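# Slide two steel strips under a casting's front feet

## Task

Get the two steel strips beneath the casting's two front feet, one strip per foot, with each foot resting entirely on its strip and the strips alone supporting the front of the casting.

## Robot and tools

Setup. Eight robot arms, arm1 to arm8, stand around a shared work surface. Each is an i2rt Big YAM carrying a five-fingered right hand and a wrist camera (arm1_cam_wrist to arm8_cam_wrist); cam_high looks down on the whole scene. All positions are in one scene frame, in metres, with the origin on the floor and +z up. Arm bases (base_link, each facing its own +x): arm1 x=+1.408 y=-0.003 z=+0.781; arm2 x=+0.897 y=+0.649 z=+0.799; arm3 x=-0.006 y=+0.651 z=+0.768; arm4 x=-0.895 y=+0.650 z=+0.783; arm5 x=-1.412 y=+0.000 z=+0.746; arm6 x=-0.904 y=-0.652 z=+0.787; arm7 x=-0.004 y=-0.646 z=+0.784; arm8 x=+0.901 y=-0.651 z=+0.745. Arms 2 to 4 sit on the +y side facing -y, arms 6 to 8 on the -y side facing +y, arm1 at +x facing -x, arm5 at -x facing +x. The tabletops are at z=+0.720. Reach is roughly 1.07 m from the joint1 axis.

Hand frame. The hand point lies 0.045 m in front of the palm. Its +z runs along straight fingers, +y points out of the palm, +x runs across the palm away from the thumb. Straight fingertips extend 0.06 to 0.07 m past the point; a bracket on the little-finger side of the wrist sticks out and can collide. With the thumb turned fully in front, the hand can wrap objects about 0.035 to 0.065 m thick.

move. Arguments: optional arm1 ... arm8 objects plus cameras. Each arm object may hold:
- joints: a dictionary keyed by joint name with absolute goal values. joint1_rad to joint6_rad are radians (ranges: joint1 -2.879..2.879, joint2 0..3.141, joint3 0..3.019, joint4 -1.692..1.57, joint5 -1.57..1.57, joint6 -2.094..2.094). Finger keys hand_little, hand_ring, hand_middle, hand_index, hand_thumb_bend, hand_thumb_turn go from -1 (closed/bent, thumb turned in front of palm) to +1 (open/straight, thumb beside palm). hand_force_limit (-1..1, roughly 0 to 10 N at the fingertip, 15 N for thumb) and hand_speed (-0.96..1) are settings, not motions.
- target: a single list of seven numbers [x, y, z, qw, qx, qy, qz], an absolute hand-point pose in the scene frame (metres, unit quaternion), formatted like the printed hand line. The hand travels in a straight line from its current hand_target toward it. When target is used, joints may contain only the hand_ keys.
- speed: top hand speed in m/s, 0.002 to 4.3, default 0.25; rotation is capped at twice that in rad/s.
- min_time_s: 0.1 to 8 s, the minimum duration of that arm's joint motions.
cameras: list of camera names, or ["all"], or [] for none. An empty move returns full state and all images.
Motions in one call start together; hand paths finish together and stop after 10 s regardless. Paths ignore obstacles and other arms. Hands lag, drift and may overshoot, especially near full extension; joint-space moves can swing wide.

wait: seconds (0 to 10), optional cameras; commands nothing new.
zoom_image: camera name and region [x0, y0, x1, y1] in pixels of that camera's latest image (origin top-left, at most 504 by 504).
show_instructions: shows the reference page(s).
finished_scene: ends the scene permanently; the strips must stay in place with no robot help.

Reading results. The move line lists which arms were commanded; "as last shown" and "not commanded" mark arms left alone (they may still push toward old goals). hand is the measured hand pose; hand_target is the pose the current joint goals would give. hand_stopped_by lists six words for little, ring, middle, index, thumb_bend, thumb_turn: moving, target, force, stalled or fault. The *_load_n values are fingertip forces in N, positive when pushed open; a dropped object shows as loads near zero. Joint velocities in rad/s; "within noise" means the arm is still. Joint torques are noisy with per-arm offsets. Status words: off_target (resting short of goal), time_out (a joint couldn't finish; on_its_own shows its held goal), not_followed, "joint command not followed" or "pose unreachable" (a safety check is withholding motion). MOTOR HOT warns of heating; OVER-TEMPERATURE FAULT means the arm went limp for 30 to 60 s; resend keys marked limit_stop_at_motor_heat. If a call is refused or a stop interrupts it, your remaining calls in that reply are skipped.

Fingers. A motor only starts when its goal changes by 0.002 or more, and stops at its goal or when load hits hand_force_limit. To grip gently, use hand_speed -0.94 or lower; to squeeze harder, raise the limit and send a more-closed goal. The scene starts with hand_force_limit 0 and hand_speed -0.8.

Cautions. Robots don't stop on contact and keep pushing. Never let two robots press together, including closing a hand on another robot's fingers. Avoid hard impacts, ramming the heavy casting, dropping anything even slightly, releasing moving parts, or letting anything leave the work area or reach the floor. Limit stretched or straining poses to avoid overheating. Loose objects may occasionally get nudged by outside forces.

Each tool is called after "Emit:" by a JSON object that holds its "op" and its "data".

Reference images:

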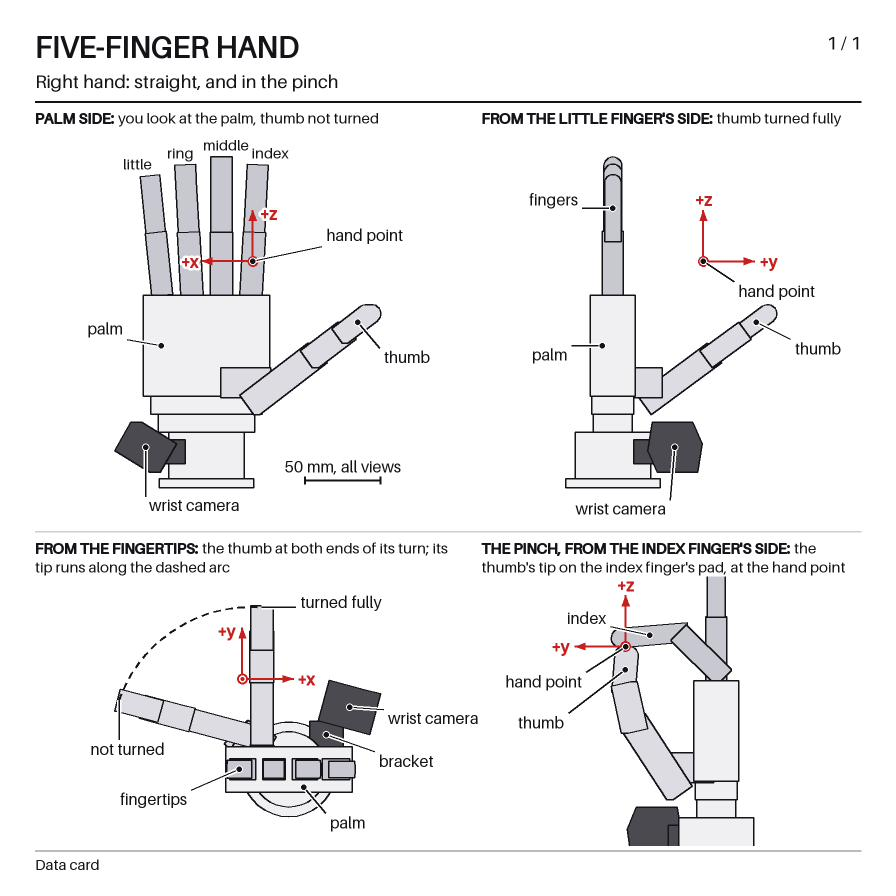

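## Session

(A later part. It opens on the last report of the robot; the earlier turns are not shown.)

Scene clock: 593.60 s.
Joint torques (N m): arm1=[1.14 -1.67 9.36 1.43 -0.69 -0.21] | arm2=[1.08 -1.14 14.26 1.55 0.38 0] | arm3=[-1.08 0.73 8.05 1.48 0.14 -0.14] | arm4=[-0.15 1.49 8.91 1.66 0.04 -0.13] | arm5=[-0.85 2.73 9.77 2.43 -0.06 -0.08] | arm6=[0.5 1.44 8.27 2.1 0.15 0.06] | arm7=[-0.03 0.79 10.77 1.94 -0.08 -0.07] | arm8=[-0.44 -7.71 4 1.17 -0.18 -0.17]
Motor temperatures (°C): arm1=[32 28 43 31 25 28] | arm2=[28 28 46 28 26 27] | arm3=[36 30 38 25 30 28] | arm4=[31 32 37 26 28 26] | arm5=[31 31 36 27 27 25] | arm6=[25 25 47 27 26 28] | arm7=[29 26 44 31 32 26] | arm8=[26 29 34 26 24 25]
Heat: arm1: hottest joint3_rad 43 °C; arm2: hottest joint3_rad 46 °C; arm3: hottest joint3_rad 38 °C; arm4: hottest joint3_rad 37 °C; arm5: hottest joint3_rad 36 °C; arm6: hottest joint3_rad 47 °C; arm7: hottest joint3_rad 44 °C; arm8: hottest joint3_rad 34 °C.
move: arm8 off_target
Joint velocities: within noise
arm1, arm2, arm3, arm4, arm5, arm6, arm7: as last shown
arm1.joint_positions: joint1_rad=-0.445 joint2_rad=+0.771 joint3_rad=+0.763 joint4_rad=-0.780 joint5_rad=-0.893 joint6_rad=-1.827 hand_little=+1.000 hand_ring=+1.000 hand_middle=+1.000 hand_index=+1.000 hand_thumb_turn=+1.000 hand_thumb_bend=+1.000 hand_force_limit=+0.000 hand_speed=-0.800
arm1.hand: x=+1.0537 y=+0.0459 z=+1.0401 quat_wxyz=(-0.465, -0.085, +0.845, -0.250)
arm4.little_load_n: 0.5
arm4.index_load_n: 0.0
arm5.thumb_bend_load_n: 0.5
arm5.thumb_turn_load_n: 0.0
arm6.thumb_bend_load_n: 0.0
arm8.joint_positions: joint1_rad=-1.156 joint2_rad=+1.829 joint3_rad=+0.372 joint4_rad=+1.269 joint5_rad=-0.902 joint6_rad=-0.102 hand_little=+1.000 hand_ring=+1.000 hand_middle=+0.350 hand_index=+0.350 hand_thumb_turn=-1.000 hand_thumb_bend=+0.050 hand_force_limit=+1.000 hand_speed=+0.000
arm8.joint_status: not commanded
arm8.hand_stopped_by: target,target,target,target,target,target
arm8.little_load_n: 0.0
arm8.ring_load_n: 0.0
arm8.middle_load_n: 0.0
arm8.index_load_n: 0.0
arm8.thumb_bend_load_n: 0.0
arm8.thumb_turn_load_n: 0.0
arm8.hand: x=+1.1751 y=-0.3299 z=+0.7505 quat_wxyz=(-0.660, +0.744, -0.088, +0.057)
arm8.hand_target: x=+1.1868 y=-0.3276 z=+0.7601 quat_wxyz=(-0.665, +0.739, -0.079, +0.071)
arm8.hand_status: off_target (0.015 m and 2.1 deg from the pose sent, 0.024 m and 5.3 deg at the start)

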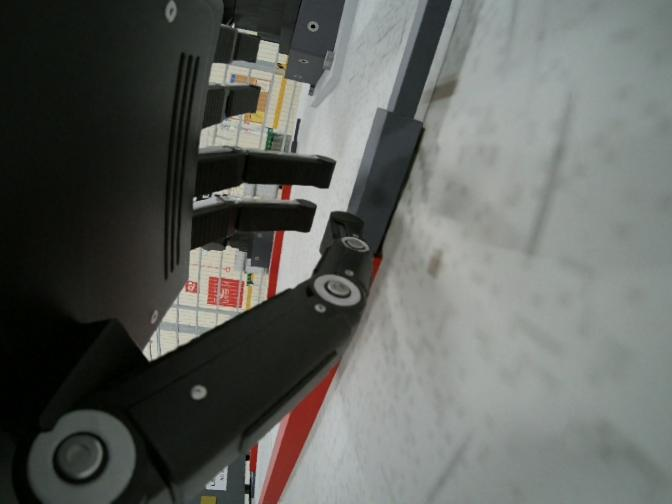

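Emit:
{"op": "move", "data": {"arm8": {"target": [1.192, -0.322, 0.7385, 0.6653, -0.7389, 0.079, -0.0711], "speed": 0.1}, "cameras": ["arm8_cam_wrist"]}}

Scene clock: 608.73 s.
Joint torques (N m): arm1=[1.2 -1.61 9.33 1.42 -0.69 -0.2] | arm2=[1.14 -1.08 14.24 1.55 0.39 -0.01] | arm3=[-1.14 1.38 8.13 1.54 0.07 -0.08] | arm4=[0.03 1.73 8.9 1.61 0.04 -0.14] | arm5=[-0.73 3.19 9.68 2.37 -0.07 -0.08] | arm6=[0.44 1.38 8.29 2.06 0.15 0.06] | arm7=[0.03 0.73 10.76 1.91 -0.08 -0.06] | arm8=[0.26 -6.48 3.55 2.47 -0.05 -0.19]
Motor temperatures (°C): arm1=[32 28 42 31 26 28] | arm2=[28 28 47 28 26 26] | arm3=[36 30 38 25 30 28] | arm4=[31 32 37 26 28 26] | arm5=[31 31 36 27 27 24] | arm6=[25 25 47 27 26 28] | arm7=[29 26 44 31 32 26] | arm8=[26 29 34 25 24 25]
Heat: arm1: hottest joint3_rad 42 °C; arm2: hottest joint3_rad 47 °C; arm3: hottest joint3_rad 38 °C; arm4: hottest joint3_rad 37 °C; arm5: hottest joint3_rad 36 °C; arm6: hottest joint3_rad 47 °C; arm7: hottest joint3_rad 44 °C; arm8: hottest joint3_rad 34 °C.
move: arm8 off_target
Joint velocities: within noise
arm1, arm2: as last shown
arm1.middle_load_n: -0.5
arm3.joint_positions: joint1_rad=-0.143 joint2_rad=+0.630 joint3_rad=+1.453 joint4_rad=-1.273 joint5_rad=+0.068 joint6_rad=-1.049 hand_little=+1.000 hand_ring=+1.000 hand_middle=+1.000 hand_index=+1.000 hand_thumb_turn=+1.000 hand_thumb_bend=+1.000 hand_force_limit=+0.000 hand_speed=-0.800
arm3.joint_status: not commanded
arm3.hand_stopped_by: target,target,target,target,target,target
arm3.little_load_n: 0.0
arm3.ring_load_n: 0.0
arm3.middle_load_n: 0.0
arm3.index_load_n: 0.0
arm3.thumb_bend_load_n: 0.0
arm3.thumb_turn_load_n: 0.0
arm3.hand: x=-0.1053 y=+0.4353 z=+1.2896 quat_wxyz=(+0.325, +0.336, -0.778, +0.421)
arm3.hand_target: x=-0.1051 y=+0.4368 z=+1.2986 quat_wxyz=(+0.330, +0.333, -0.773, +0.428)
arm3.hand_status: not commanded
arm4.joint_positions: joint1_rad=+0.343 joint2_rad=+0.602 joint3_rad=+1.329 joint4_rad=-1.163 joint5_rad=-0.020 joint6_rad=-1.080 hand_little=+1.000 hand_ring=+1.000 hand_middle=+1.000 hand_index=+1.000 hand_thumb_turn=+1.000 hand_thumb_bend=+1.000 hand_force_limit=+0.000 hand_speed=-0.800
arm4.joint_status: not commanded
arm4.hand_stopped_by: target,target,target,target,target,target
arm4.little_load_n: 0.0
arm4.ring_load_n: 0.0
arm4.middle_load_n: 0.0
arm4.index_load_n: 0.0
arm4.thumb_bend_load_n: 0.0
arm4.thumb_turn_load_n: 0.0
arm4.hand: x=-0.8393 y=+0.4005 z=+1.2738 quat_wxyz=(+0.182, +0.559, -0.631, +0.506)
arm4.hand_target: x=-0.8397 y=+0.4016 z=+1.2840 quat_wxyz=(+0.185, +0.555, -0.626, +0.515)
arm4.hand_status: not commanded
arm5.joint_positions: joint1_rad=+0.438 joint2_rad=+0.625 joint3_rad=+1.349 joint4_rad=-1.251 joint5_rad=-0.254 joint6_rad=-0.999 hand_little=+1.000 hand_ring=+1.000 hand_middle=+1.000 hand_index=+1.000 hand_thumb_turn=+1.000 hand_thumb_bend=+1.000 hand_force_limit=+0.000 hand_speed=-0.800
arm5.joint_status: not commanded
arm5.hand_stopped_by: target,target,target,target,target,target
arm5.little_load_n: 0.0
arm5.ring_load_n: 0.0
arm5.middle_load_n: 0.0
arm5.index_load_n: 0.0
arm5.thumb_bend_load_n: 0.0
arm5.thumb_turn_load_n: 0.0
arm5.hand: x=-1.2023 y=+0.1277 z=+1.2197 quat_wxyz=(-0.345, +0.862, +0.025, +0.372)
arm5.hand_target: x=-1.2027 y=+0.1275 z=+1.2290 quat_wxyz=(-0.349, +0.856, +0.027, +0.380)
arm5.hand_status: not commanded
arm6.joint_positions: joint1_rad=-0.375 joint2_rad=+0.618 joint3_rad=+1.405 joint4_rad=-1.167 joint5_rad=+0.287 joint6_rad=-1.422 hand_little=+1.000 hand_ring=+1.000 hand_middle=+1.000 hand_index=+1.000 hand_thumb_turn=+1.000 hand_thumb_bend=+1.000 hand_force_limit=+0.000 hand_speed=-0.800
arm6.joint_status: not commanded
arm6.hand_stopped_by: target,target,target,target,target,target
arm6.little_load_n: 0.0
arm6.ring_load_n: 0.0
arm6.middle_load_n: 0.0
arm6.index_load_n: 0.0
arm6.thumb_bend_load_n: 0.0
arm6.thumb_turn_load_n: -0.5
arm6.hand: x=-0.7223 y=-0.4619 z=+1.3335 quat_wxyz=(-0.258, +0.745, +0.355, +0.501)
arm6.hand_target: x=-0.7230 y=-0.4639 z=+1.3457 quat_wxyz=(-0.267, +0.739, +0.350, +0.510)
arm6.hand_status: not commanded
arm7.joint_positions: joint1_rad=-0.250 joint2_rad=+0.626 joint3_rad=+1.435 joint4_rad=-1.149 joint5_rad=-0.213 joint6_rad=-1.364 hand_little=+1.000 hand_ring=+1.000 hand_middle=+1.000 hand_index=+1.000 hand_thumb_turn=+1.000 hand_thumb_bend=+1.000 hand_force_limit=+0.000 hand_speed=-0.800
arm7.joint_status: not commanded
arm7.hand_stopped_by: target,target,target,target,target,target
arm7.little_load_n: 0.0
arm7.ring_load_n: 0.0
arm7.middle_load_n: 0.0
arm7.index_load_n: 0.0
arm7.thumb_bend_load_n: 0.0
arm7.thumb_turn_load_n: 0.0
arm7.hand: x=+0.0535 y=-0.3873 z=+1.3349 quat_wxyz=(-0.464, +0.645, +0.500, +0.345)
arm7.hand_target: x=+0.0529 y=-0.3895 z=+1.3471 quat_wxyz=(-0.471, +0.637, +0.497, +0.354)
arm7.hand_status: not commanded
arm8.joint_positions: joint1_rad=-1.156 joint2_rad=+1.908 joint3_rad=+0.401 joint4_rad=+1.319 joint5_rad=-0.897 joint6_rad=-0.103 hand_little=+1.000 hand_ring=+1.000 hand_middle=+0.350 hand_index=+0.350 hand_thumb_turn=-1.000 hand_thumb_bend=+0.050 hand_force_limit=+1.000 hand_speed=+0.000
arm8.joint_status: not commanded
arm8.hand_stopped_by: target,target,target,target,target,target
arm8.little_load_n: 0.0
arm8.ring_load_n: 0.0
arm8.middle_load_n: 0.0
arm8.index_load_n: 0.0
arm8.thumb_bend_load_n: 0.0
arm8.thumb_turn_load_n: 0.0
arm8.hand: x=+1.1835 y=-0.3266 z=+0.7346 quat_wxyz=(-0.659, +0.744, -0.090, +0.059)
arm8.hand_target: x=+1.1919 y=-0.3221 z=+0.7387 quat_wxyz=(-0.665, +0.739, -0.079, +0.071)
arm8.hand_status: off_target (0.010 m and 2.1 deg from the pose sent, 0.022 m and 2.1 deg at the start)

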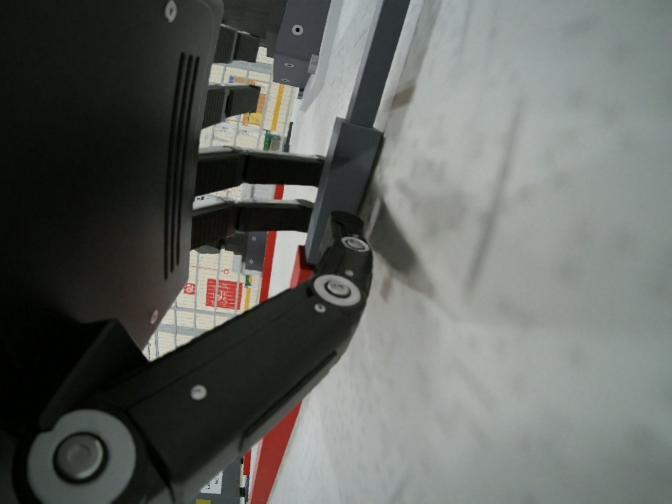

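Emit:
{"op": "move", "data": {"arm8": {"target": [1.192, -0.3215, 0.733, 0.6653, -0.7389, 0.079, -0.0711], "speed": 0.1}}}

Emit:
{"op": "move", "data": {"arm8": {"joints": {"hand_index": -0.4, "hand_middle": -0.4, "hand_force_limit": 1.0, "hand_speed": -0.86}}, "cameras": ["arm8_cam_wrist"]}}

Scene clock: 616.07 s.
Joint torques (N m): arm1=[1.2 -1.61 9.36 1.44 -0.69 -0.22] | arm2=[1.14 -1.08 14.26 1.55 0.39 0] | arm3=[-0.62 1.49 7.84 1.52 0.09 -0.13] | arm4=[-0.15 1.49 8.94 1.66 0.04 -0.14] | arm5=[-0.91 2.84 9.77 2.35 -0.07 -0.08] | arm6=[0.44 1.38 8.27 2.09 0.15 0.07] | arm7=[-0.09 0.62 10.76 1.89 -0.07 -0.07] | arm8=[0.44 -6.3 3.28 2.47 -0.04 -0.18]
Motor temperatures (°C): arm1=[32 28 42 31 26 28] | arm2=[28 28 47 28 26 26] | arm3=[36 30 38 24 30 28] | arm4=[31 32 37 26 28 25] | arm5=[31 31 36 27 27 24] | arm6=[25 25 47 27 26 28] | arm7=[29 26 44 31 32 26] | arm8=[26 29 34 25 24 25]
Heat: arm1: hottest joint3_rad 42 °C; arm2: hottest joint3_rad 47 °C; arm3: hottest joint3_rad 38 °C; arm4: hottest joint3_rad 37 °C; arm5: hottest joint3_rad 36 °C; arm6: hottest joint3_rad 47 °C; arm7: hottest joint3_rad 44 °C; arm8: hottest joint3_rad 34 °C.
move: arm8 done
Joint velocities: within noise
arm1, arm2, arm3, arm4, arm5, arm6, arm7: as last shown
arm1.middle_load_n: 0.0
arm3.index_load_n: -0.5
arm6.thumb_turn_load_n: 0.0
arm8.joint_positions: joint1_rad=-1.156 joint2_rad=+1.930 joint3_rad=+0.406 joint4_rad=+1.340 joint5_rad=-0.895 joint6_rad=-0.103 hand_little=+1.000 hand_ring=+1.000 hand_middle=+0.350 hand_index=+0.350 hand_thumb_turn=-1.000 hand_thumb_bend=+0.050 hand_force_limit=+1.000 hand_speed=+0.000
arm8.joint_status: not commanded
arm8.hand_stopped_by: target,target,target,target,target,target
arm8.little_load_n: 0.0
arm8.ring_load_n: 0.0
arm8.middle_load_n: 0.0
arm8.index_load_n: 0.0
arm8.thumb_bend_load_n: 0.0
arm8.thumb_turn_load_n: 0.0
arm8.hand: x=+1.1852 y=-0.3261 z=+0.7308 quat_wxyz=(-0.660, +0.743, -0.089, +0.061)
arm8.hand_target: x=+1.1919 y=-0.3216 z=+0.7331 quat_wxyz=(-0.665, +0.739, -0.079, +0.071)
arm8.hand_status: done (0.009 m and 1.8 deg from the pose sent, 0.010 m and 2.1 deg at the start)
pictures: none

Scene clock: 618.20 s.
Joint torques (N m): arm1=[1.14 -1.61 9.32 1.43 -0.69 -0.21] | arm2=[1.14 -1.08 14.26 1.55 0.39 0] | arm3=[-1.2 1.2 7.83 1.35 0.09 -0.06] | arm4=[-0.03 1.61 8.95 1.63 0.04 -0.12] | arm5=[-1.2 3.25 9.72 2.43 -0.07 -0.08] | arm6=[0.5 1.38 8.27 2.09 0.16 0.06] | arm7=[-0.03 0.79 10.76 1.92 -0.08 -0.06] | arm8=[-0.03 -6.48 2.15 1.88 -0.05 -0.19]
Motor temperatures (°C): arm1=[32 28 42 31 26 28] | arm2=[28 28 47 28 26 26] | arm3=[36 30 38 24 30 28] | arm4=[31 31 37 26 28 25] | arm5=[31 31 36 27 27 24] | arm6=[25 25 47 27 26 28] | arm7=[29 26 44 31 32 26] | arm8=[26 29 34 25 24 25]
Heat: arm1: hottest joint3_rad 42 °C; arm2: hottest joint3_rad 47 °C; arm3: hottest joint3_rad 38 °C; arm4: hottest joint3_rad 37 °C; arm5: hottest joint3_rad 36 °C; arm6: hottest joint3_rad 47 °C; arm7: hottest joint3_rad 44 °C; arm8: hottest joint3_rad 34 °C.
move: arm8 off_target
Joint velocities: arm1=[within noise] | arm2=[within noise] | arm3=[within noise] | arm4=[within noise] | arm5=[within noise] | arm6=[within noise] | arm7=[within noise] | arm8=[0.005 -0.005 -0.012 0.046 0.081 -0.11]
arm1, arm2, arm3, arm4, arm5, arm6, arm7: as last shown
arm1.index_load_n: 0.5
arm1.thumb_turn_load_n: -0.5
arm3.index_load_n: 0.0
arm8.joint_positions: joint1_rad=-1.151 joint2_rad=+1.930 joint3_rad=+0.421 joint4_rad=+1.353 joint5_rad=-0.895 joint6_rad=-0.103 hand_little=+1.000 hand_ring=+1.000 hand_middle=-0.047 hand_index=-0.035 hand_thumb_turn=-1.000 hand_thumb_bend=+0.051 hand_force_limit=+1.000 hand_speed=-0.860
arm8.joint_status: hand_middle off_target (ended at -0.047, target -0.400); hand_index off_target (ended at -0.035, target -0.400); the others done
arm8.hand_stopped_by: target,target,force,force,target,target
arm8.little_load_n: 0.0
arm8.ring_load_n: 0.0
arm8.middle_load_n: 11.0
arm8.index_load_n: 10.0
arm8.thumb_bend_load_n: 2.0
arm8.thumb_turn_load_n: 0.5
arm8.hand: x=+1.1908 y=-0.3209 z=+0.7356 quat_wxyz=(-0.666, +0.739, -0.079, +0.068)
arm8.hand_target: x=+1.1919 y=-0.3216 z=+0.7331 quat_wxyz=(-0.665, +0.739, -0.079, +0.071)
arm8.hand_status: not commanded

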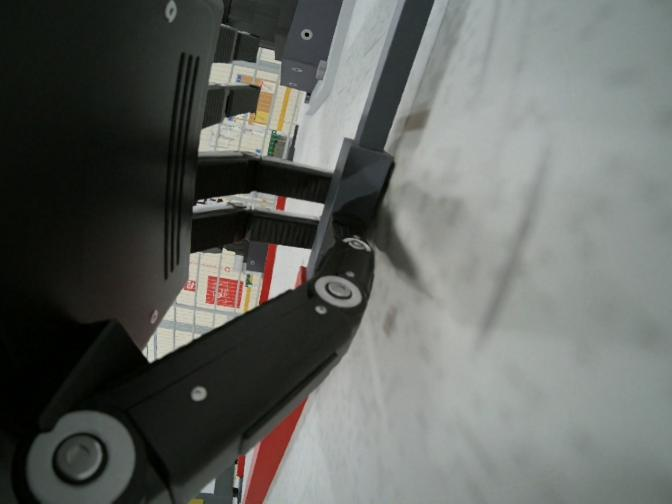

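Emit:
{"op": "move", "data": {"arm8": {"target": [1.192, -0.3215, 0.772, 0.6653, -0.7389, 0.079, -0.0711], "speed": 0.06}, "cameras": ["arm8_cam_wrist"]}}

Scene clock: 623.47 s.
Joint torques (N m): arm1=[1.08 -1.61 9.36 1.46 -0.68 -0.2] | arm2=[1.14 -1.08 14.23 1.54 0.38 0] | arm3=[-0.85 1.2 8.05 1.42 0.06 -0.09] | arm4=[-0.15 1.61 8.96 1.72 0.04 -0.13] | arm5=[-0.97 3.19 9.73 2.4 -0.06 -0.06] | arm6=[0.38 1.38 8.29 2.07 0.15 0.06] | arm7=[0.03 0.73 10.8 1.91 -0.08 -0.08] | arm8=[0.03 -10.99 2.97 2.56 -0.88 0.03]
Motor temperatures (°C): arm1=[32 28 42 31 26 28] | arm2=[28 28 48 28 26 26] | arm3=[36 30 38 24 30 28] | arm4=[31 31 37 26 28 25] | arm5=[31 31 36 27 27 24] | arm6=[25 25 47 27 26 28] | arm7=[29 26 44 31 32 26] | arm8=[26 29 33 25 24 25]
Heat: arm1: hottest joint3_rad 42 °C; arm2: hottest joint3_rad 48 °C; arm3: hottest joint3_rad 38 °C; arm4: hottest joint3_rad 37 °C; arm5: hottest joint3_rad 36 °C; arm6: hottest joint3_rad 47 °C; arm7: hottest joint3_rad 44 °C; arm8: hottest joint3_rad 33 °C.
move: arm8 off_target
Joint velocities: within noise
arm1, arm2, arm3, arm4, arm5, arm6, arm7: as last shown
arm1.index_load_n: 0.0
arm1.thumb_turn_load_n: 0.0
arm2.thumb_bend_load_n: 0.5
arm4.ring_load_n: -0.5
arm5.middle_load_n: -0.5
arm8.joint_positions: joint1_rad=-1.151 joint2_rad=+1.829 joint3_rad=+0.403 joint4_rad=+1.179 joint5_rad=-0.873 joint6_rad=-0.129 hand_little=+1.000 hand_ring=+1.000 hand_middle=-0.047 hand_index=-0.035 hand_thumb_turn=-1.000 hand_thumb_bend=+0.052 hand_force_limit=+1.000 hand_speed=-0.860
arm8.joint_status: not commanded
arm8.hand_stopped_by: target,target,force,force,target,target
arm8.little_load_n: 0.0
arm8.ring_load_n: 0.0
arm8.middle_load_n: 7.5
arm8.index_load_n: 6.0
arm8.thumb_bend_load_n: 8.0
arm8.thumb_turn_load_n: 0.0
arm8.hand: x=+1.1859 y=-0.3269 z=+0.7409 quat_wxyz=(-0.644, +0.756, -0.102, +0.057)
arm8.hand_target: x=+1.1915 y=-0.3215 z=+0.7704 quat_wxyz=(-0.665, +0.739, -0.078, +0.071)
arm8.hand_status: off_target (0.032 m and 4.4 deg from the pose sent, 0.036 m and 0.3 deg at the start)

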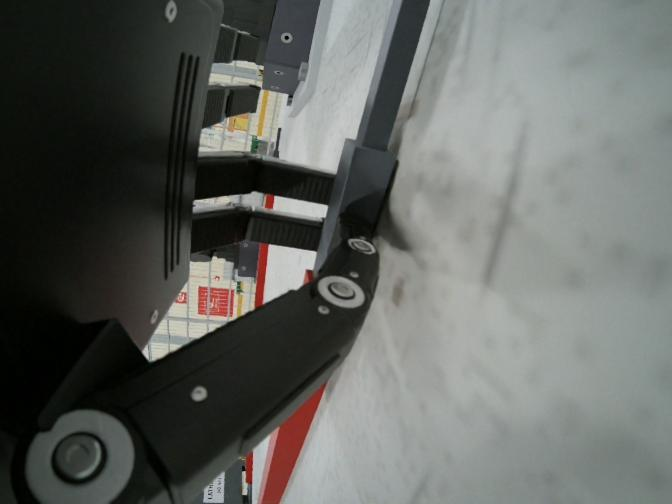

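Emit:
{"op": "move", "data": {"arm8": {"target": [1.192, -0.3215, 0.788, 0.6653, -0.7389, 0.079, -0.0711], "speed": 0.06}, "cameras": ["arm8_cam_wrist"]}}

Scene clock: 626.57 s.
Joint torques (N m): arm1=[1.32 -1.73 9.35 1.42 -0.69 -0.21] | arm2=[1.14 -1.08 14.24 1.55 0.38 0] | arm3=[-1.08 1.26 7.95 1.25 0.08 -0.13] | arm4=[-0.09 1.73 8.88 1.65 0.05 -0.12] | arm5=[-0.67 3.02 9.78 2.45 -0.06 -0.07] | arm6=[0.38 1.44 8.25 2.07 0.16 0.06] | arm7=[-0.15 0.56 10.78 1.89 -0.07 -0.08] | arm8=[0.67 -6.36 4.37 1.29 -0.24 -0.06]
Motor temperatures (°C): arm1=[32 28 42 31 26 28] | arm2=[28 28 48 28 26 26] | arm3=[36 30 38 24 30 28] | arm4=[31 31 37 26 28 25] | arm5=[31 31 36 27 27 24] | arm6=[25 25 47 27 26 28] | arm7=[29 26 44 31 32 26] | arm8=[26 29 33 25 24 25]
Heat: arm1: hottest joint3_rad 42 °C; arm2: hottest joint3_rad 48 °C; arm3: hottest joint3_rad 38 °C; arm4: hottest joint3_rad 37 °C; arm5: hottest joint3_rad 36 °C; arm6: hottest joint3_rad 47 °C; arm7: hottest joint3_rad 44 °C; arm8: hottest joint3_rad 33 °C.
move: arm8 done
Joint velocities: within noise
arm1, arm3, arm4, arm5, arm6, arm7: as last shown
arm2.joint_positions: joint1_rad=+0.650 joint2_rad=+0.880 joint3_rad=+0.271 joint4_rad=+0.120 joint5_rad=+0.426 joint6_rad=+0.171 hand_little=+1.000 hand_ring=+1.000 hand_middle=+0.600 hand_index=+0.600 hand_thumb_turn=-1.000 hand_thumb_bend=+0.300 hand_force_limit=+0.600 hand_speed=+0.300
arm2.joint_status: not commanded
arm2.hand_stopped_by: target,target,target,target,target,target
arm2.little_load_n: 0.5
arm2.ring_load_n: 0.0
arm2.middle_load_n: 0.0
arm2.index_load_n: 0.0
arm2.thumb_bend_load_n: 0.0
arm2.thumb_turn_load_n: 0.0
arm2.hand: x=+1.0859 y=+0.3430 z=+0.8747 quat_wxyz=(-0.049, +0.100, -0.838, +0.533)
arm2.hand_target: x=+1.0992 y=+0.3312 z=+0.9003 quat_wxyz=(-0.062, +0.093, -0.829, +0.549)
arm2.hand_status: not commanded
arm5.little_load_n: -0.5
arm5.middle_load_n: 0.0
arm8.joint_positions: joint1_rad=-1.151 joint2_rad=+1.692 joint3_rad=+0.398 joint4_rad=+1.131 joint5_rad=-0.893 joint6_rad=-0.117 hand_little=+1.000 hand_ring=+1.000 hand_middle=-0.048 hand_index=-0.036 hand_thumb_turn=-1.000 hand_thumb_bend=+0.050 hand_force_limit=+1.000 hand_speed=-0.860
arm8.joint_status: not commanded
arm8.hand_stopped_by: target,target,force,force,target,target
arm8.little_load_n: 0.0
arm8.ring_load_n: 0.0
arm8.middle_load_n: 0.0
arm8.index_load_n: 0.0
arm8.thumb_bend_load_n: 0.0
arm8.thumb_turn_load_n: 0.0
arm8.hand: x=+1.1882 y=-0.3222 z=+0.7848 quat_wxyz=(-0.664, +0.741, -0.077, +0.071)
arm8.hand_target: x=+1.1920 y=-0.3214 z=+0.7881 quat_wxyz=(-0.665, +0.739, -0.079, +0.071)
arm8.hand_status: done (0.005 m and 0.4 deg from the pose sent, 0.048 m and 4.4 deg at the start)

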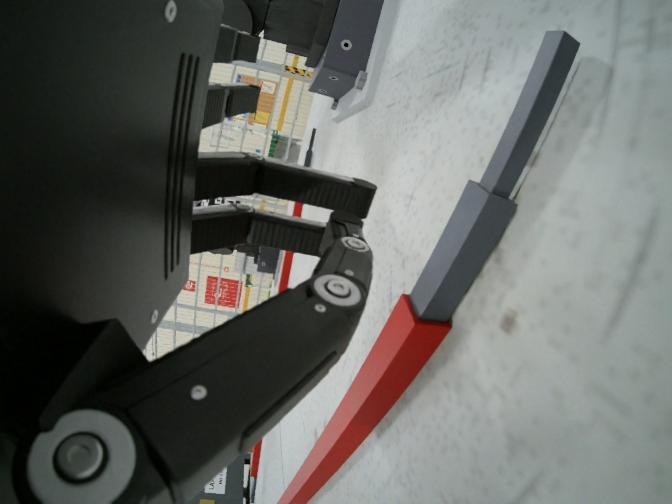

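Emit:
{"op": "move", "data": {"arm7": {"target": [0.33, -0.25, 1.1, 0.7071, -0.7071, 0, 0], "speed": 0.5}}}

Emit:
{"op": "move", "data": {"arm7": {"target": [0.31, -0.17, 0.80, 0.7071, -0.7071, 0, 0], "speed": 0.35}, "cameras": ["arm7_cam_wrist", "arm1_cam_wrist", "cam_high"]}}

Scene clock: 637.50 s.
Joint torques (N m): arm1=[1.14 -1.73 9.33 1.4 -0.69 -0.21] | arm2=[1.14 -1.08 14.24 1.55 0.38 0] | arm3=[-0.56 1.26 8.03 1.26 0.08 -0.11] | arm4=[-0.03 1.55 8.94 1.73 0.05 -0.14] | arm5=[-1.03 3.43 9.81 2.33 -0.05 -0.08] | arm6=[0.5 1.44 8.28 2.06 0.15 0.06] | arm7=[-1.08 -10.58 9.85 1.92 0.03 0.04] | arm8=[-0.15 -6.3 4.42 1.29 -0.19 -0.07]
Motor temperatures (°C): arm1=[32 28 42 30 26 28] | arm2=[27 28 49 28 26 26] | arm3=[36 30 38 24 30 28] | arm4=[31 31 37 26 28 25] | arm5=[31 31 37 27 27 24] | arm6=[25 25 48 27 26 28] | arm7=[29 26 44 31 32 26] | arm8=[26 29 33 25 24 25]
Heat: arm1: hottest joint3_rad 42 °C; arm2: hottest joint3_rad 49 °C; arm3: hottest joint3_rad 38 °C; arm4: hottest joint3_rad 37 °C; arm5: hottest joint3_rad 37 °C; arm6: hottest joint3_rad 48 °C; arm7: hottest joint3_rad 44 °C; arm8: hottest joint3_rad 33 °C.
move: arm7 done
Joint velocities: within noise
arm1, arm2, arm3, arm4, arm5, arm6, arm8: as last shown
arm2.little_load_n: 0.0
arm3.little_load_n: 0.5
arm4.ring_load_n: 0.0
arm5.little_load_n: 0.0
arm7.joint_positions: joint1_rad=-1.109 joint2_rad=+1.317 joint3_rad=+0.939 joint4_rad=+0.374 joint5_rad=-1.075 joint6_rad=+0.009 hand_little=+1.000 hand_ring=+1.000 hand_middle=+1.000 hand_index=+1.000 hand_thumb_turn=+1.000 hand_thumb_bend=+1.000 hand_force_limit=+0.000 hand_speed=-0.800
arm7.joint_status: not commanded
arm7.hand_stopped_by: target,target,target,target,target,target
arm7.little_load_n: 0.0
arm7.ring_load_n: -0.5
arm7.middle_load_n: 0.0
arm7.index_load_n: 0.0
arm7.thumb_bend_load_n: 0.0
arm7.thumb_turn_load_n: -0.5
arm7.hand: x=+0.3263 y=-0.2457 z=+1.0971 quat_wxyz=(-0.704, +0.710, +0.004, -0.006)
arm7.hand_target: x=+0.3299 y=-0.2499 z=+1.1000 quat_wxyz=(-0.707, +0.707, +0.000, +0.000)
arm7.hand_status: done (0.006 m and 1.0 deg from the pose sent, 0.388 m and 76.8 deg at the start)
pictures: none

Scene clock: 639.30 s.
Joint torques (N m): arm1=[1.14 -1.79 9.36 1.44 -0.69 -0.21] | arm2=[1.14 -1.08 14.26 1.55 0.38 0] | arm3=[-1.44 1.03 7.91 1.47 0.09 -0.14] | arm4=[-0.09 1.44 8.94 1.69 0.06 -0.15] | arm5=[-0.56 2.9 9.73 2.29 -0.04 -0.1] | arm6=[0.44 1.44 8.27 2.07 0.15 0.06] | arm7=[0.26 -15.27 5.97 2.04 0.02 0.06] | arm8=[-0.15 -6.24 4.42 1.29 -0.19 -0.07]
Motor temperatures (°C): arm1=[32 28 42 30 26 28] | arm2=[27 28 49 28 26 26] | arm3=[36 30 38 24 30 28] | arm4=[31 31 37 26 28 25] | arm5=[31 31 37 27 27 24] | arm6=[25 25 48 27 26 28] | arm7=[29 26 43 31 32 26] | arm8=[26 29 33 25 24 25]
Heat: arm1: hottest joint3_rad 42 °C; arm2: hottest joint3_rad 49 °C; arm3: hottest joint3_rad 38 °C; arm4: hottest joint3_rad 37 °C; arm5: hottest joint3_rad 37 °C; arm6: hottest joint3_rad 48 °C; arm7: hottest joint3_rad 43 °C; arm8: hottest joint3_rad 33 °C.
move: arm7 off_target
Joint velocities: within noise
arm1.joint_positions: joint1_rad=-0.445 joint2_rad=+0.771 joint3_rad=+0.763 joint4_rad=-0.780 joint5_rad=-0.893 joint6_rad=-1.827 hand_little=+1.000 hand_ring=+1.000 hand_middle=+1.000 hand_index=+1.000 hand_thumb_turn=+1.000 hand_thumb_bend=+1.000 hand_force_limit=+0.000 hand_speed=-0.800
arm1.joint_status: not commanded
arm1.hand_stopped_by: target,target,target,target,target,target
arm1.little_load_n: 0.0
arm1.ring_load_n: 0.0
arm1.middle_load_n: 0.0
arm1.index_load_n: 0.0
arm1.thumb_bend_load_n: 0.0
arm1.thumb_turn_load_n: 0.0
arm1.hand: x=+1.0537 y=+0.0459 z=+1.0401 quat_wxyz=(-0.465, -0.085, +0.845, -0.250)
arm1.hand_target: x=+1.0503 y=+0.0498 z=+1.0500 quat_wxyz=(-0.478, -0.093, +0.840, -0.241)
arm1.hand_status: not commanded
arm2, arm3, arm4, arm5, arm6, arm8: as last shown
arm2.middle_load_n: -0.5
arm3.little_load_n: 0.0
arm3.index_load_n: -0.5
arm4.middle_load_n: -0.5
arm7.joint_positions: joint1_rad=-0.941 joint2_rad=+2.053 joint3_rad=+0.762 joint4_rad=+1.251 joint5_rad=-0.889 joint6_rad=+0.006 hand_little=+1.000 hand_ring=+1.000 hand_middle=+1.000 hand_index=+1.000 hand_thumb_turn=+1.000 hand_thumb_bend=+1.000 hand_force_limit=+0.000 hand_speed=-0.800
arm7.joint_status: not commanded
arm7.hand_stopped_by: target,target,target,target,target,target
arm7.little_load_n: 0.0
arm7.ring_load_n: 0.0
arm7.middle_load_n: 0.0
arm7.index_load_n: 0.0
arm7.thumb_bend_load_n: 0.0
arm7.thumb_turn_load_n: 0.0
arm7.hand: x=+0.3042 y=-0.1799 z=+0.7845 quat_wxyz=(-0.696, +0.718, -0.011, -0.008)
arm7.hand_target: x=+0.3097 y=-0.1704 z=+0.8002 quat_wxyz=(-0.707, +0.707, +0.000, +0.000)
arm7.hand_status: off_target (0.019 m and 2.4 deg from the pose sent, 0.307 m and 1.0 deg at the start)
arm8.index_load_n: -0.5
pictures: arm1_cam_wrist, arm7_cam_wrist, cam_high

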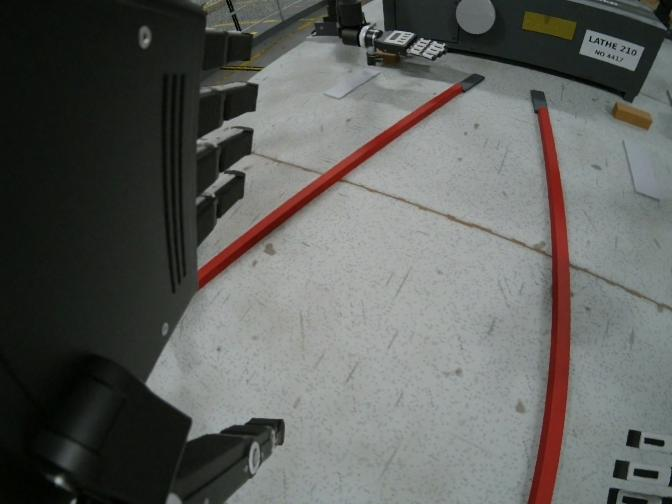

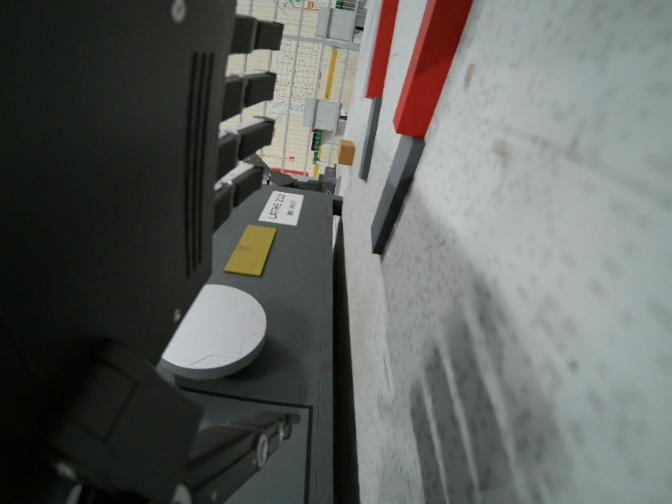

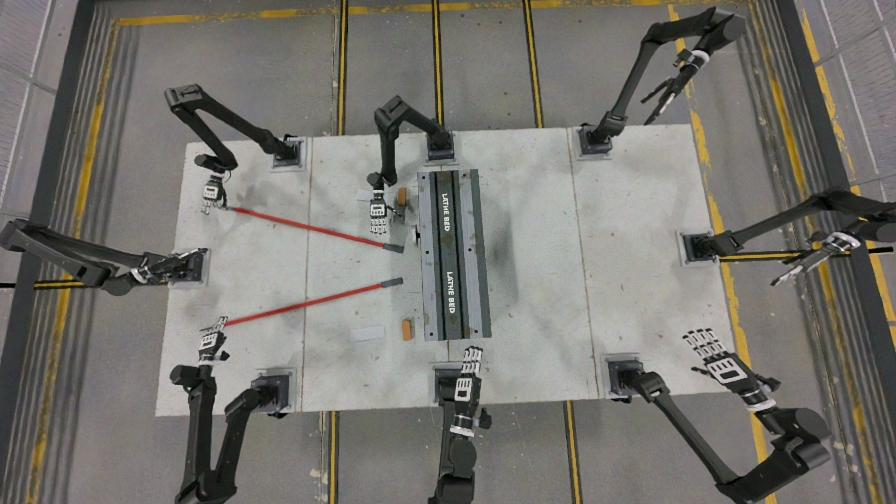

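Emit:
{"op": "zoom_image", "data": {"camera": "arm7_cam_wrist", "region": [330, 60, 470, 270]}}

Emit:
{"op": "zoom_image", "data": {"camera": "arm7_cam_wrist", "region": [310, 180, 390, 300]}}

Scaled by 2.400 from the camera's image (finer frame: 960x720).

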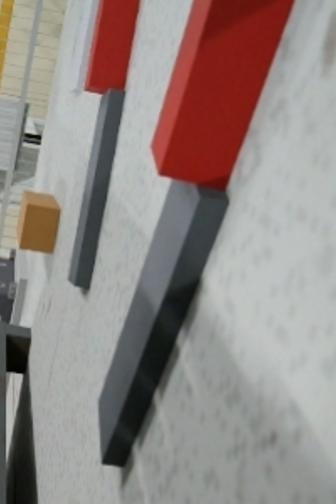

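Scaled by 4.200 from the camera's image (finer frame: 960x720).

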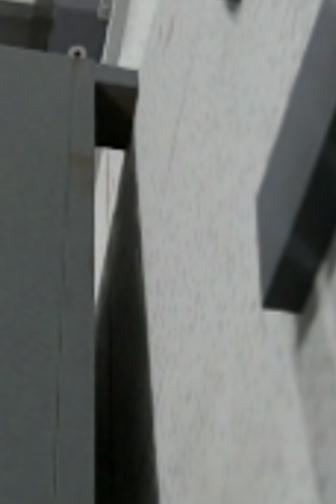

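Emit:
{"op": "zoom_image", "data": {"camera": "arm7_cam_wrist", "region": [380, 110, 440, 170]}}

Emit:
{"op": "zoom_image", "data": {"camera": "arm7_cam_wrist", "region": [360, 200, 410, 270]}}

Scaled by 8.400 from the camera's image (finer frame: 960x720).

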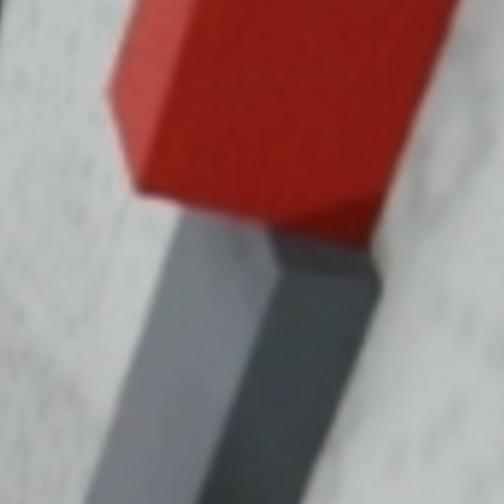

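Scaled by 7.200 from the camera's image (finer frame: 960x720).

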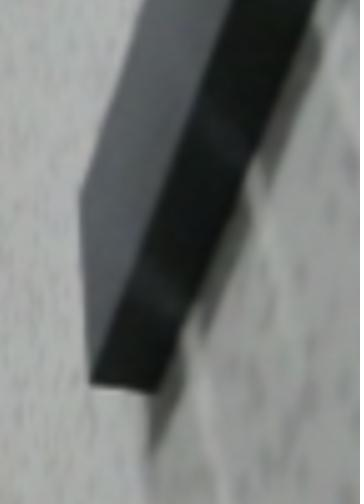

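Emit:
{"op": "move", "data": {"arm8": {"target": [1.192, -0.3215, 0.760, 0.6653, -0.7389, 0.079, -0.0711], "speed": 0.15, "joints": {"hand_index": 0.35, "hand_middle": 0.35, "hand_speed": 0.0}}, "cameras": ["arm8_cam_wrist"]}}

Scene clock: 695.17 s.
Joint torques (N m): arm1=[1.2 -1.67 9.35 1.44 -0.69 -0.21] | arm2=[1.14 -1.14 14.26 1.55 0.38 0] | arm3=[-0.91 1.96 7.97 1.42 0.11 -0.09] | arm4=[-0.15 1.73 8.9 1.63 0.04 -0.14] | arm5=[-0.79 2.96 9.87 2.45 -0.05 -0.1] | arm6=[0.44 1.32 8.25 2.09 0.16 0.07] | arm7=[0.26 -15.27 5.93 2.07 0 0.06] | arm8=[0.03 -6.01 3.81 2.5 -0.17 -0.07]
Motor temperatures (°C): arm1=[32 28 43 30 26 28] | arm2=[27 28 51 28 26 26] | arm3=[36 30 39 24 30 28] | arm4=[31 31 37 26 28 25] | arm5=[31 30 37 27 27 24] | arm6=[25 25 48 27 26 28] | arm7=[29 29 37 31 32 26] | arm8=[26 28 33 25 24 25]
Heat: arm1: hottest joint3_rad 43 °C; arm2: hottest joint3_rad 51 °C; arm3: hottest joint3_rad 39 °C; arm4: hottest joint3_rad 37 °C; arm5: hottest joint3_rad 37 °C; arm6: hottest joint3_rad 48 °C; arm7: hottest joint3_rad 37 °C; arm8: hottest joint3_rad 33 °C.
move: arm8 done
Joint velocities: within noise
arm1, arm2, arm3, arm4, arm5, arm6, arm7: as last shown
arm2.middle_load_n: 0.0
arm4.middle_load_n: 0.0
arm7.joint_positions: joint1_rad=-0.941 joint2_rad=+2.053 joint3_rad=+0.762 joint4_rad=+1.251 joint5_rad=-0.889 joint6_rad=+0.007 hand_little=+1.000 hand_ring=+1.000 hand_middle=+1.000 hand_index=+1.000 hand_thumb_turn=+1.000 hand_thumb_bend=+1.000 hand_force_limit=+0.000 hand_speed=-0.800
arm7.middle_load_n: -0.5
arm7.thumb_turn_load_n: -0.5
arm8.joint_positions: joint1_rad=-1.151 joint2_rad=+1.811 joint3_rad=+0.398 joint4_rad=+1.228 joint5_rad=-0.893 joint6_rad=-0.117 hand_little=+1.000 hand_ring=+1.000 hand_middle=+0.350 hand_index=+0.350 hand_thumb_turn=-1.000 hand_thumb_bend=+0.050 hand_force_limit=+1.000 hand_speed=+0.000
arm8.joint_status: all done
arm8.hand_stopped_by: target,target,target,target,target,target
arm8.little_load_n: 0.0
arm8.ring_load_n: 0.0
arm8.middle_load_n: 0.0
arm8.index_load_n: 0.0
arm8.thumb_bend_load_n: 0.0
arm8.thumb_turn_load_n: 0.0
arm8.hand: x=+1.1854 y=-0.3240 z=+0.7556 quat_wxyz=(-0.659, +0.744, -0.083, +0.065)
arm8.hand_target: x=+1.1919 y=-0.3215 z=+0.7600 quat_wxyz=(-0.665, +0.739, -0.079, +0.071)
arm8.hand_status: done (0.008 m and 1.3 deg from the pose sent, 0.025 m and 0.3 deg at the start)

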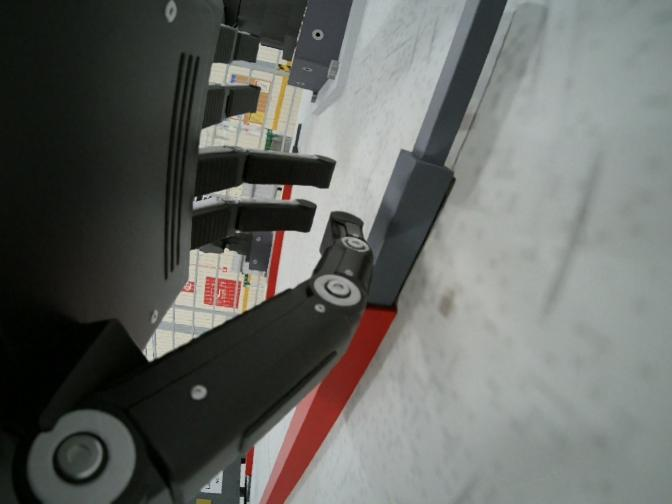

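Emit:
{"op": "move", "data": {"arm8": {"target": [1.185, -0.3345, 0.758, 0.6653, -0.7389, 0.079, -0.0711], "speed": 0.15}}}

Emit:
{"op": "move", "data": {"arm8": {"target": [1.185, -0.3345, 0.7335, 0.6653, -0.7389, 0.079, -0.0711], "speed": 0.1}, "cameras": ["arm8_cam_wrist"]}}

Scene clock: 707.47 s.
Joint torques (N m): arm1=[1.26 -1.73 9.36 1.42 -0.69 -0.21] | arm2=[1.14 -1.08 14.26 1.54 0.38 0] | arm3=[-1.49 0.85 8.21 1.48 0.05 -0.09] | arm4=[-0.32 1.67 8.9 1.66 0.04 -0.15] | arm5=[-1.32 3.43 9.7 2.37 -0.06 -0.05] | arm6=[0.44 1.44 8.28 2.09 0.16 0.06] | arm7=[0.26 -15.15 5.97 2.04 -0.01 0.07] | arm8=[-0.97 -6.12 2.26 2.41 -0.23 -0.13]
Motor temperatures (°C): arm1=[32 28 43 30 26 28] | arm2=[27 28 51 28 26 26] | arm3=[35 30 39 24 30 28] | arm4=[31 31 37 26 28 25] | arm5=[31 30 37 27 27 24] | arm6=[25 25 48 27 26 28] | arm7=[29 30 37 31 31 26] | arm8=[26 28 33 25 24 25]
Heat: arm1: hottest joint3_rad 43 °C; arm2: hottest joint3_rad 51 °C; arm3: hottest joint3_rad 39 °C; arm4: hottest joint3_rad 37 °C; arm5: hottest joint3_rad 37 °C; arm6: hottest joint3_rad 48 °C; arm7: hottest joint3_rad 37 °C; arm8: hottest joint3_rad 33 °C.
move: arm8 done
Joint velocities: within noise
arm1, arm2, arm7: as last shown
arm2.ring_load_n: -0.5
arm2.thumb_turn_load_n: -0.5
arm3.joint_positions: joint1_rad=-0.143 joint2_rad=+0.630 joint3_rad=+1.453 joint4_rad=-1.273 joint5_rad=+0.068 joint6_rad=-1.049 hand_little=+1.000 hand_ring=+1.000 hand_middle=+1.000 hand_index=+1.000 hand_thumb_turn=+1.000 hand_thumb_bend=+1.000 hand_force_limit=+0.000 hand_speed=-0.800
arm3.joint_status: not commanded
arm3.hand_stopped_by: target,target,target,target,target,target
arm3.little_load_n: 0.0
arm3.ring_load_n: 0.0
arm3.middle_load_n: 0.0
arm3.index_load_n: 0.0
arm3.thumb_bend_load_n: 0.0
arm3.thumb_turn_load_n: 0.0
arm3.hand: x=-0.1053 y=+0.4353 z=+1.2896 quat_wxyz=(+0.325, +0.336, -0.778, +0.421)
arm3.hand_target: x=-0.1051 y=+0.4368 z=+1.2986 quat_wxyz=(+0.330, +0.333, -0.773, +0.428)
arm3.hand_status: not commanded
arm4.joint_positions: joint1_rad=+0.343 joint2_rad=+0.602 joint3_rad=+1.329 joint4_rad=-1.163 joint5_rad=-0.020 joint6_rad=-1.080 hand_little=+1.000 hand_ring=+1.000 hand_middle=+1.000 hand_index=+1.000 hand_thumb_turn=+1.000 hand_thumb_bend=+1.000 hand_force_limit=+0.000 hand_speed=-0.800
arm4.joint_status: not commanded
arm4.hand_stopped_by: target,target,target,target,target,target
arm4.little_load_n: 0.0
arm4.ring_load_n: -0.5
arm4.middle_load_n: 0.0
arm4.index_load_n: 0.0
arm4.thumb_bend_load_n: 0.0
arm4.thumb_turn_load_n: 0.0
arm4.hand: x=-0.8393 y=+0.4005 z=+1.2738 quat_wxyz=(+0.182, +0.559, -0.631, +0.506)
arm4.hand_target: x=-0.8397 y=+0.4016 z=+1.2840 quat_wxyz=(+0.185, +0.555, -0.626, +0.515)
arm4.hand_status: not commanded
arm5.joint_positions: joint1_rad=+0.438 joint2_rad=+0.625 joint3_rad=+1.349 joint4_rad=-1.251 joint5_rad=-0.254 joint6_rad=-0.999 hand_little=+1.000 hand_ring=+1.000 hand_middle=+1.000 hand_index=+1.000 hand_thumb_turn=+1.000 hand_thumb_bend=+1.000 hand_force_limit=+0.000 hand_speed=-0.800
arm5.joint_status: not commanded
arm5.hand_stopped_by: target,target,target,target,target,target
arm5.little_load_n: 0.0
arm5.ring_load_n: 0.0
arm5.middle_load_n: 0.0
arm5.index_load_n: 0.0
arm5.thumb_bend_load_n: 0.0
arm5.thumb_turn_load_n: -0.5
arm5.hand: x=-1.2023 y=+0.1277 z=+1.2197 quat_wxyz=(-0.345, +0.862, +0.025, +0.372)
arm5.hand_target: x=-1.2027 y=+0.1275 z=+1.2290 quat_wxyz=(-0.349, +0.856, +0.027, +0.380)
arm5.hand_status: not commanded
arm6.joint_positions: joint1_rad=-0.375 joint2_rad=+0.618 joint3_rad=+1.405 joint4_rad=-1.167 joint5_rad=+0.287 joint6_rad=-1.422 hand_little=+1.000 hand_ring=+1.000 hand_middle=+1.000 hand_index=+1.000 hand_thumb_turn=+1.000 hand_thumb_bend=+1.000 hand_force_limit=+0.000 hand_speed=-0.800
arm6.joint_status: not commanded
arm6.hand_stopped_by: target,target,target,target,target,target
arm6.little_load_n: 0.0
arm6.ring_load_n: 0.0
arm6.middle_load_n: 0.0
arm6.index_load_n: 0.0
arm6.thumb_bend_load_n: 0.0
arm6.thumb_turn_load_n: 0.0
arm6.hand: x=-0.7223 y=-0.4619 z=+1.3335 quat_wxyz=(-0.258, +0.745, +0.355, +0.501)
arm6.hand_target: x=-0.7230 y=-0.4639 z=+1.3457 quat_wxyz=(-0.267, +0.739, +0.350, +0.510)
arm6.hand_status: not commanded
arm7.middle_load_n: 0.0
arm8.joint_positions: joint1_rad=-1.167 joint2_rad=+1.811 joint3_rad=+0.383 joint4_rad=+1.253 joint5_rad=-0.918 joint6_rad=-0.117 hand_little=+1.000 hand_ring=+1.000 hand_middle=+0.350 hand_index=+0.350 hand_thumb_turn=-1.000 hand_thumb_bend=+0.050 hand_force_limit=+1.000 hand_speed=+0.000
arm8.joint_status: not commanded
arm8.hand_stopped_by: target,target,target,target,target,target
arm8.little_load_n: 0.0
arm8.ring_load_n: 0.0
arm8.middle_load_n: 0.0
arm8.index_load_n: 0.0
arm8.thumb_bend_load_n: 0.0
arm8.thumb_turn_load_n: 0.0
arm8.hand: x=+1.1818 y=-0.3303 z=+0.7571 quat_wxyz=(-0.663, +0.742, -0.078, +0.064)
arm8.hand_target: x=+1.1848 y=-0.3345 z=+0.7579 quat_wxyz=(-0.665, +0.739, -0.079, +0.071)
arm8.hand_status: done (0.005 m and 0.9 deg from the pose sent, 0.011 m and 1.3 deg at the start)
pictures: none

Scene clock: 708.57 s.
Joint torques (N m): arm1=[1.2 -1.55 9.37 1.42 -0.69 -0.2] | arm2=[1.08 -1.03 14.24 1.54 0.38 0] | arm3=[-1.08 1.61 7.95 1.37 0.06 -0.11] | arm4=[0.15 1.55 8.84 1.69 0.04 -0.14] | arm5=[-0.67 3.08 9.76 2.35 -0.02 -0.07] | arm6=[0.5 1.38 8.28 2.09 0.15 0.06] | arm7=[0.5 -15.21 5.94 2.07 -0.01 0.07] | arm8=[-0.85 -6.3 2.35 2.4 -0.17 -0.13]
Motor temperatures (°C): arm1=[32 28 43 30 26 28] | arm2=[27 28 51 28 26 26] | arm3=[35 30 39 24 30 28] | arm4=[31 31 37 26 28 25] | arm5=[31 30 37 27 27 24] | arm6=[25 25 48 27 26 28] | arm7=[29 30 37 31 31 26] | arm8=[26 28 33 25 24 25]
Heat: arm1: hottest joint3_rad 43 °C; arm2: hottest joint3_rad 51 °C; arm3: hottest joint3_rad 39 °C; arm4: hottest joint3_rad 37 °C; arm5: hottest joint3_rad 37 °C; arm6: hottest joint3_rad 48 °C; arm7: hottest joint3_rad 37 °C; arm8: hottest joint3_rad 33 °C.
move: arm8 done
Joint velocities: within noise
arm1, arm2, arm3, arm4, arm5, arm6, arm7: as last shown
arm2.thumb_turn_load_n: 0.0
arm4.ring_load_n: 0.0
arm5.thumb_turn_load_n: 0.0
arm7.middle_load_n: -0.5
arm8.joint_positions: joint1_rad=-1.168 joint2_rad=+1.927 joint3_rad=+0.383 joint4_rad=+1.360 joint5_rad=-0.919 joint6_rad=-0.117 hand_little=+1.000 hand_ring=+1.000 hand_middle=+0.350 hand_index=+0.350 hand_thumb_turn=-1.000 hand_thumb_bend=+0.050 hand_force_limit=+1.000 hand_speed=+0.000
arm8.joint_status: not commanded
arm8.hand_stopped_by: target,target,target,target,target,target
arm8.little_load_n: 0.0
arm8.ring_load_n: 0.0
arm8.middle_load_n: 0.0
arm8.index_load_n: 0.0
arm8.thumb_bend_load_n: 0.0
arm8.thumb_turn_load_n: 0.0
arm8.hand: x=+1.1773 y=-0.3329 z=+0.7316 quat_wxyz=(-0.661, +0.743, -0.080, +0.061)
arm8.hand_target: x=+1.1849 y=-0.3346 z=+0.7336 quat_wxyz=(-0.665, +0.739, -0.079, +0.071)
arm8.hand_status: done (0.008 m and 1.3 deg from the pose sent, 0.024 m and 0.9 deg at the start)

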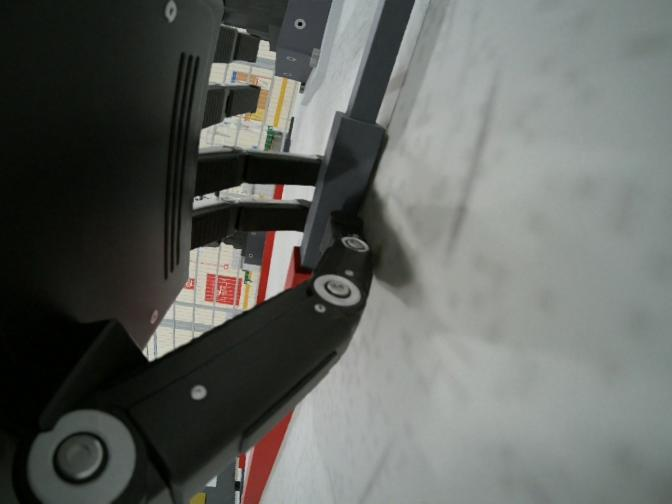

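Emit:
{"op": "move", "data": {"arm8": {"joints": {"hand_speed": -0.5, "hand_force_limit": 1.0, "hand_index": -0.4, "hand_middle": -0.4}}, "cameras": ["arm8_cam_wrist"]}}

Scene clock: 729.07 s.
Joint torques (N m): arm1=[1.14 -1.61 9.36 1.43 -0.69 -0.2] | arm2=[1.14 -1.08 14.24 1.55 0.38 0] | arm3=[-0.79 1.26 8.05 1.24 0.05 -0.11] | arm4=[-0.09 1.49 8.9 1.62 0.03 -0.15] | arm5=[-0.85 3.37 9.7 2.33 -0.06 -0.09] | arm6=[0.44 1.44 8.28 2.07 0.15 0.06] | arm7=[0.26 -15.56 5.97 2.06 0 0.05] | arm8=[-0.79 -6.3 2.03 1.63 0.01 -0.18]
Motor temperatures (°C): arm1=[32 28 43 30 26 28] | arm2=[27 28 51 28 26 26] | arm3=[35 29 39 24 29 28] | arm4=[30 31 37 26 27 25] | arm5=[31 30 37 27 27 24] | arm6=[25 25 48 27 26 28] | arm7=[29 31 36 31 31 26] | arm8=[26 28 32 25 24 24]
Heat: arm1: hottest joint3_rad 43 °C; arm2: hottest joint3_rad 51 °C; arm3: hottest joint3_rad 39 °C; arm4: hottest joint3_rad 37 °C; arm5: hottest joint3_rad 37 °C; arm6: hottest joint3_rad 48 °C; arm7: hottest joint3_rad 36 °C; arm8: hottest joint3_rad 32 °C.
move: arm8 off_target
Joint velocities: within noise
arm1, arm2, arm3, arm4, arm5, arm6, arm7: as last shown
arm2.ring_load_n: 0.0
arm2.middle_load_n: -0.5
arm4.ring_load_n: -0.5
arm7.middle_load_n: 0.0
arm7.thumb_turn_load_n: 0.0
arm8.joint_positions: joint1_rad=-1.168 joint2_rad=+1.927 joint3_rad=+0.388 joint4_rad=+1.378 joint5_rad=-0.924 joint6_rad=-0.112 hand_little=+1.000 hand_ring=+1.000 hand_middle=-0.053 hand_index=-0.044 hand_thumb_turn=-1.000 hand_thumb_bend=+0.052 hand_force_limit=+1.000 hand_speed=-0.500
arm8.joint_status: hand_middle off_target (ended at -0.053, target -0.400); hand_index off_target (ended at -0.044, target -0.400); the others done
arm8.hand_stopped_by: target,target,force,force,target,target
arm8.little_load_n: -0.5
arm8.ring_load_n: 0.0
arm8.middle_load_n: 10.0
arm8.index_load_n: 12.0
arm8.thumb_bend_load_n: 5.5
arm8.thumb_turn_load_n: 1.5
arm8.hand: x=+1.1797 y=-0.3310 z=+0.7356 quat_wxyz=(-0.666, +0.739, -0.074, +0.065)
arm8.hand_target: x=+1.1850 y=-0.3346 z=+0.7336 quat_wxyz=(-0.665, +0.739, -0.079, +0.071)
arm8.hand_status: not commanded

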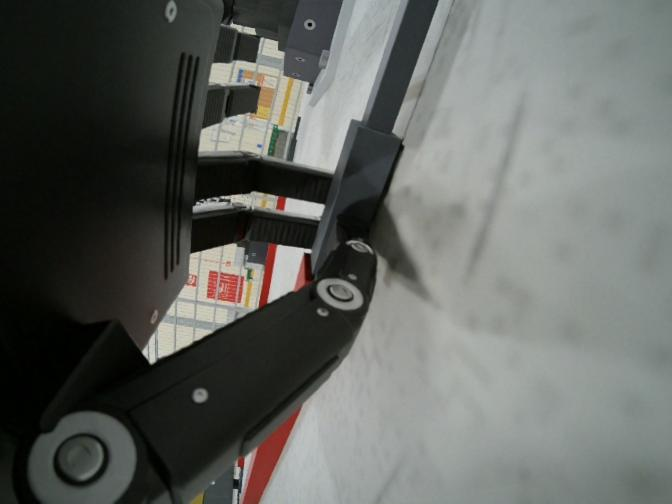

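Emit:
{"op": "move", "data": {"arm8": {"joints": {"hand_speed": -0.3, "hand_thumb_bend": -0.4}}, "cameras": ["arm8_cam_wrist"]}}

Emit:
{"op": "move", "data": {"arm8": {"joints": {"hand_index": -0.5, "hand_middle": -0.5}}, "cameras": []}}

Scene clock: 735.07 s.
Joint torques (N m): arm1=[1.2 -1.55 9.37 1.42 -0.69 -0.21] | arm2=[1.14 -1.14 14.24 1.55 0.38 0] | arm3=[-1.14 1.38 8.05 1.31 0.07 -0.11] | arm4=[-0.09 1.67 8.92 1.66 0.04 -0.13] | arm5=[-0.67 3.14 9.69 2.36 -0.03 -0.07] | arm6=[0.38 1.38 8.28 2.06 0.15 0.06] | arm7=[0.21 -15.21 5.97 2.09 0 0.06] | arm8=[-0.79 -6.3 2.02 1.62 0.01 -0.18]
Motor temperatures (°C): arm1=[32 28 43 30 26 28] | arm2=[27 28 52 28 26 26] | arm3=[35 29 39 24 29 28] | arm4=[30 31 37 26 27 25] | arm5=[31 30 37 27 27 24] | arm6=[25 25 48 27 26 28] | arm7=[29 31 36 31 31 26] | arm8=[26 28 32 25 24 24]
Heat: arm1: hottest joint3_rad 43 °C; arm2: hottest joint3_rad 52 °C; arm3: hottest joint3_rad 39 °C; arm4: hottest joint3_rad 37 °C; arm5: hottest joint3_rad 37 °C; arm6: hottest joint3_rad 48 °C; arm7: hottest joint3_rad 36 °C; arm8: hottest joint3_rad 32 °C.
move: arm8 off_target
Joint velocities: within noise
arm1, arm2, arm3, arm4, arm5, arm6, arm7: as last shown
arm1.ring_load_n: -0.5
arm2.middle_load_n: 0.0
arm4.ring_load_n: 0.0
arm8.joint_positions: joint1_rad=-1.168 joint2_rad=+1.927 joint3_rad=+0.388 joint4_rad=+1.378 joint5_rad=-0.924 joint6_rad=-0.111 hand_little=+1.000 hand_ring=+1.000 hand_middle=-0.053 hand_index=-0.044 hand_thumb_turn=-1.000 hand_thumb_bend=-0.034 hand_force_limit=+1.000 hand_speed=-0.300
arm8.joint_status: hand_thumb_bend off_target (ended at -0.034, target -0.400); the others done
arm8.hand_stopped_by: target,target,force,force,force,target
arm8.little_load_n: 0.0
arm8.ring_load_n: 0.0
arm8.middle_load_n: 11.5
arm8.index_load_n: 13.5
arm8.thumb_bend_load_n: 14.0
arm8.thumb_turn_load_n: 2.0
arm8.hand: x=+1.1797 y=-0.3310 z=+0.7356 quat_wxyz=(-0.666, +0.739, -0.074, +0.065)
arm8.hand_target: x=+1.1850 y=-0.3346 z=+0.7336 quat_wxyz=(-0.665, +0.739, -0.079, +0.071)
arm8.hand_status: not commanded

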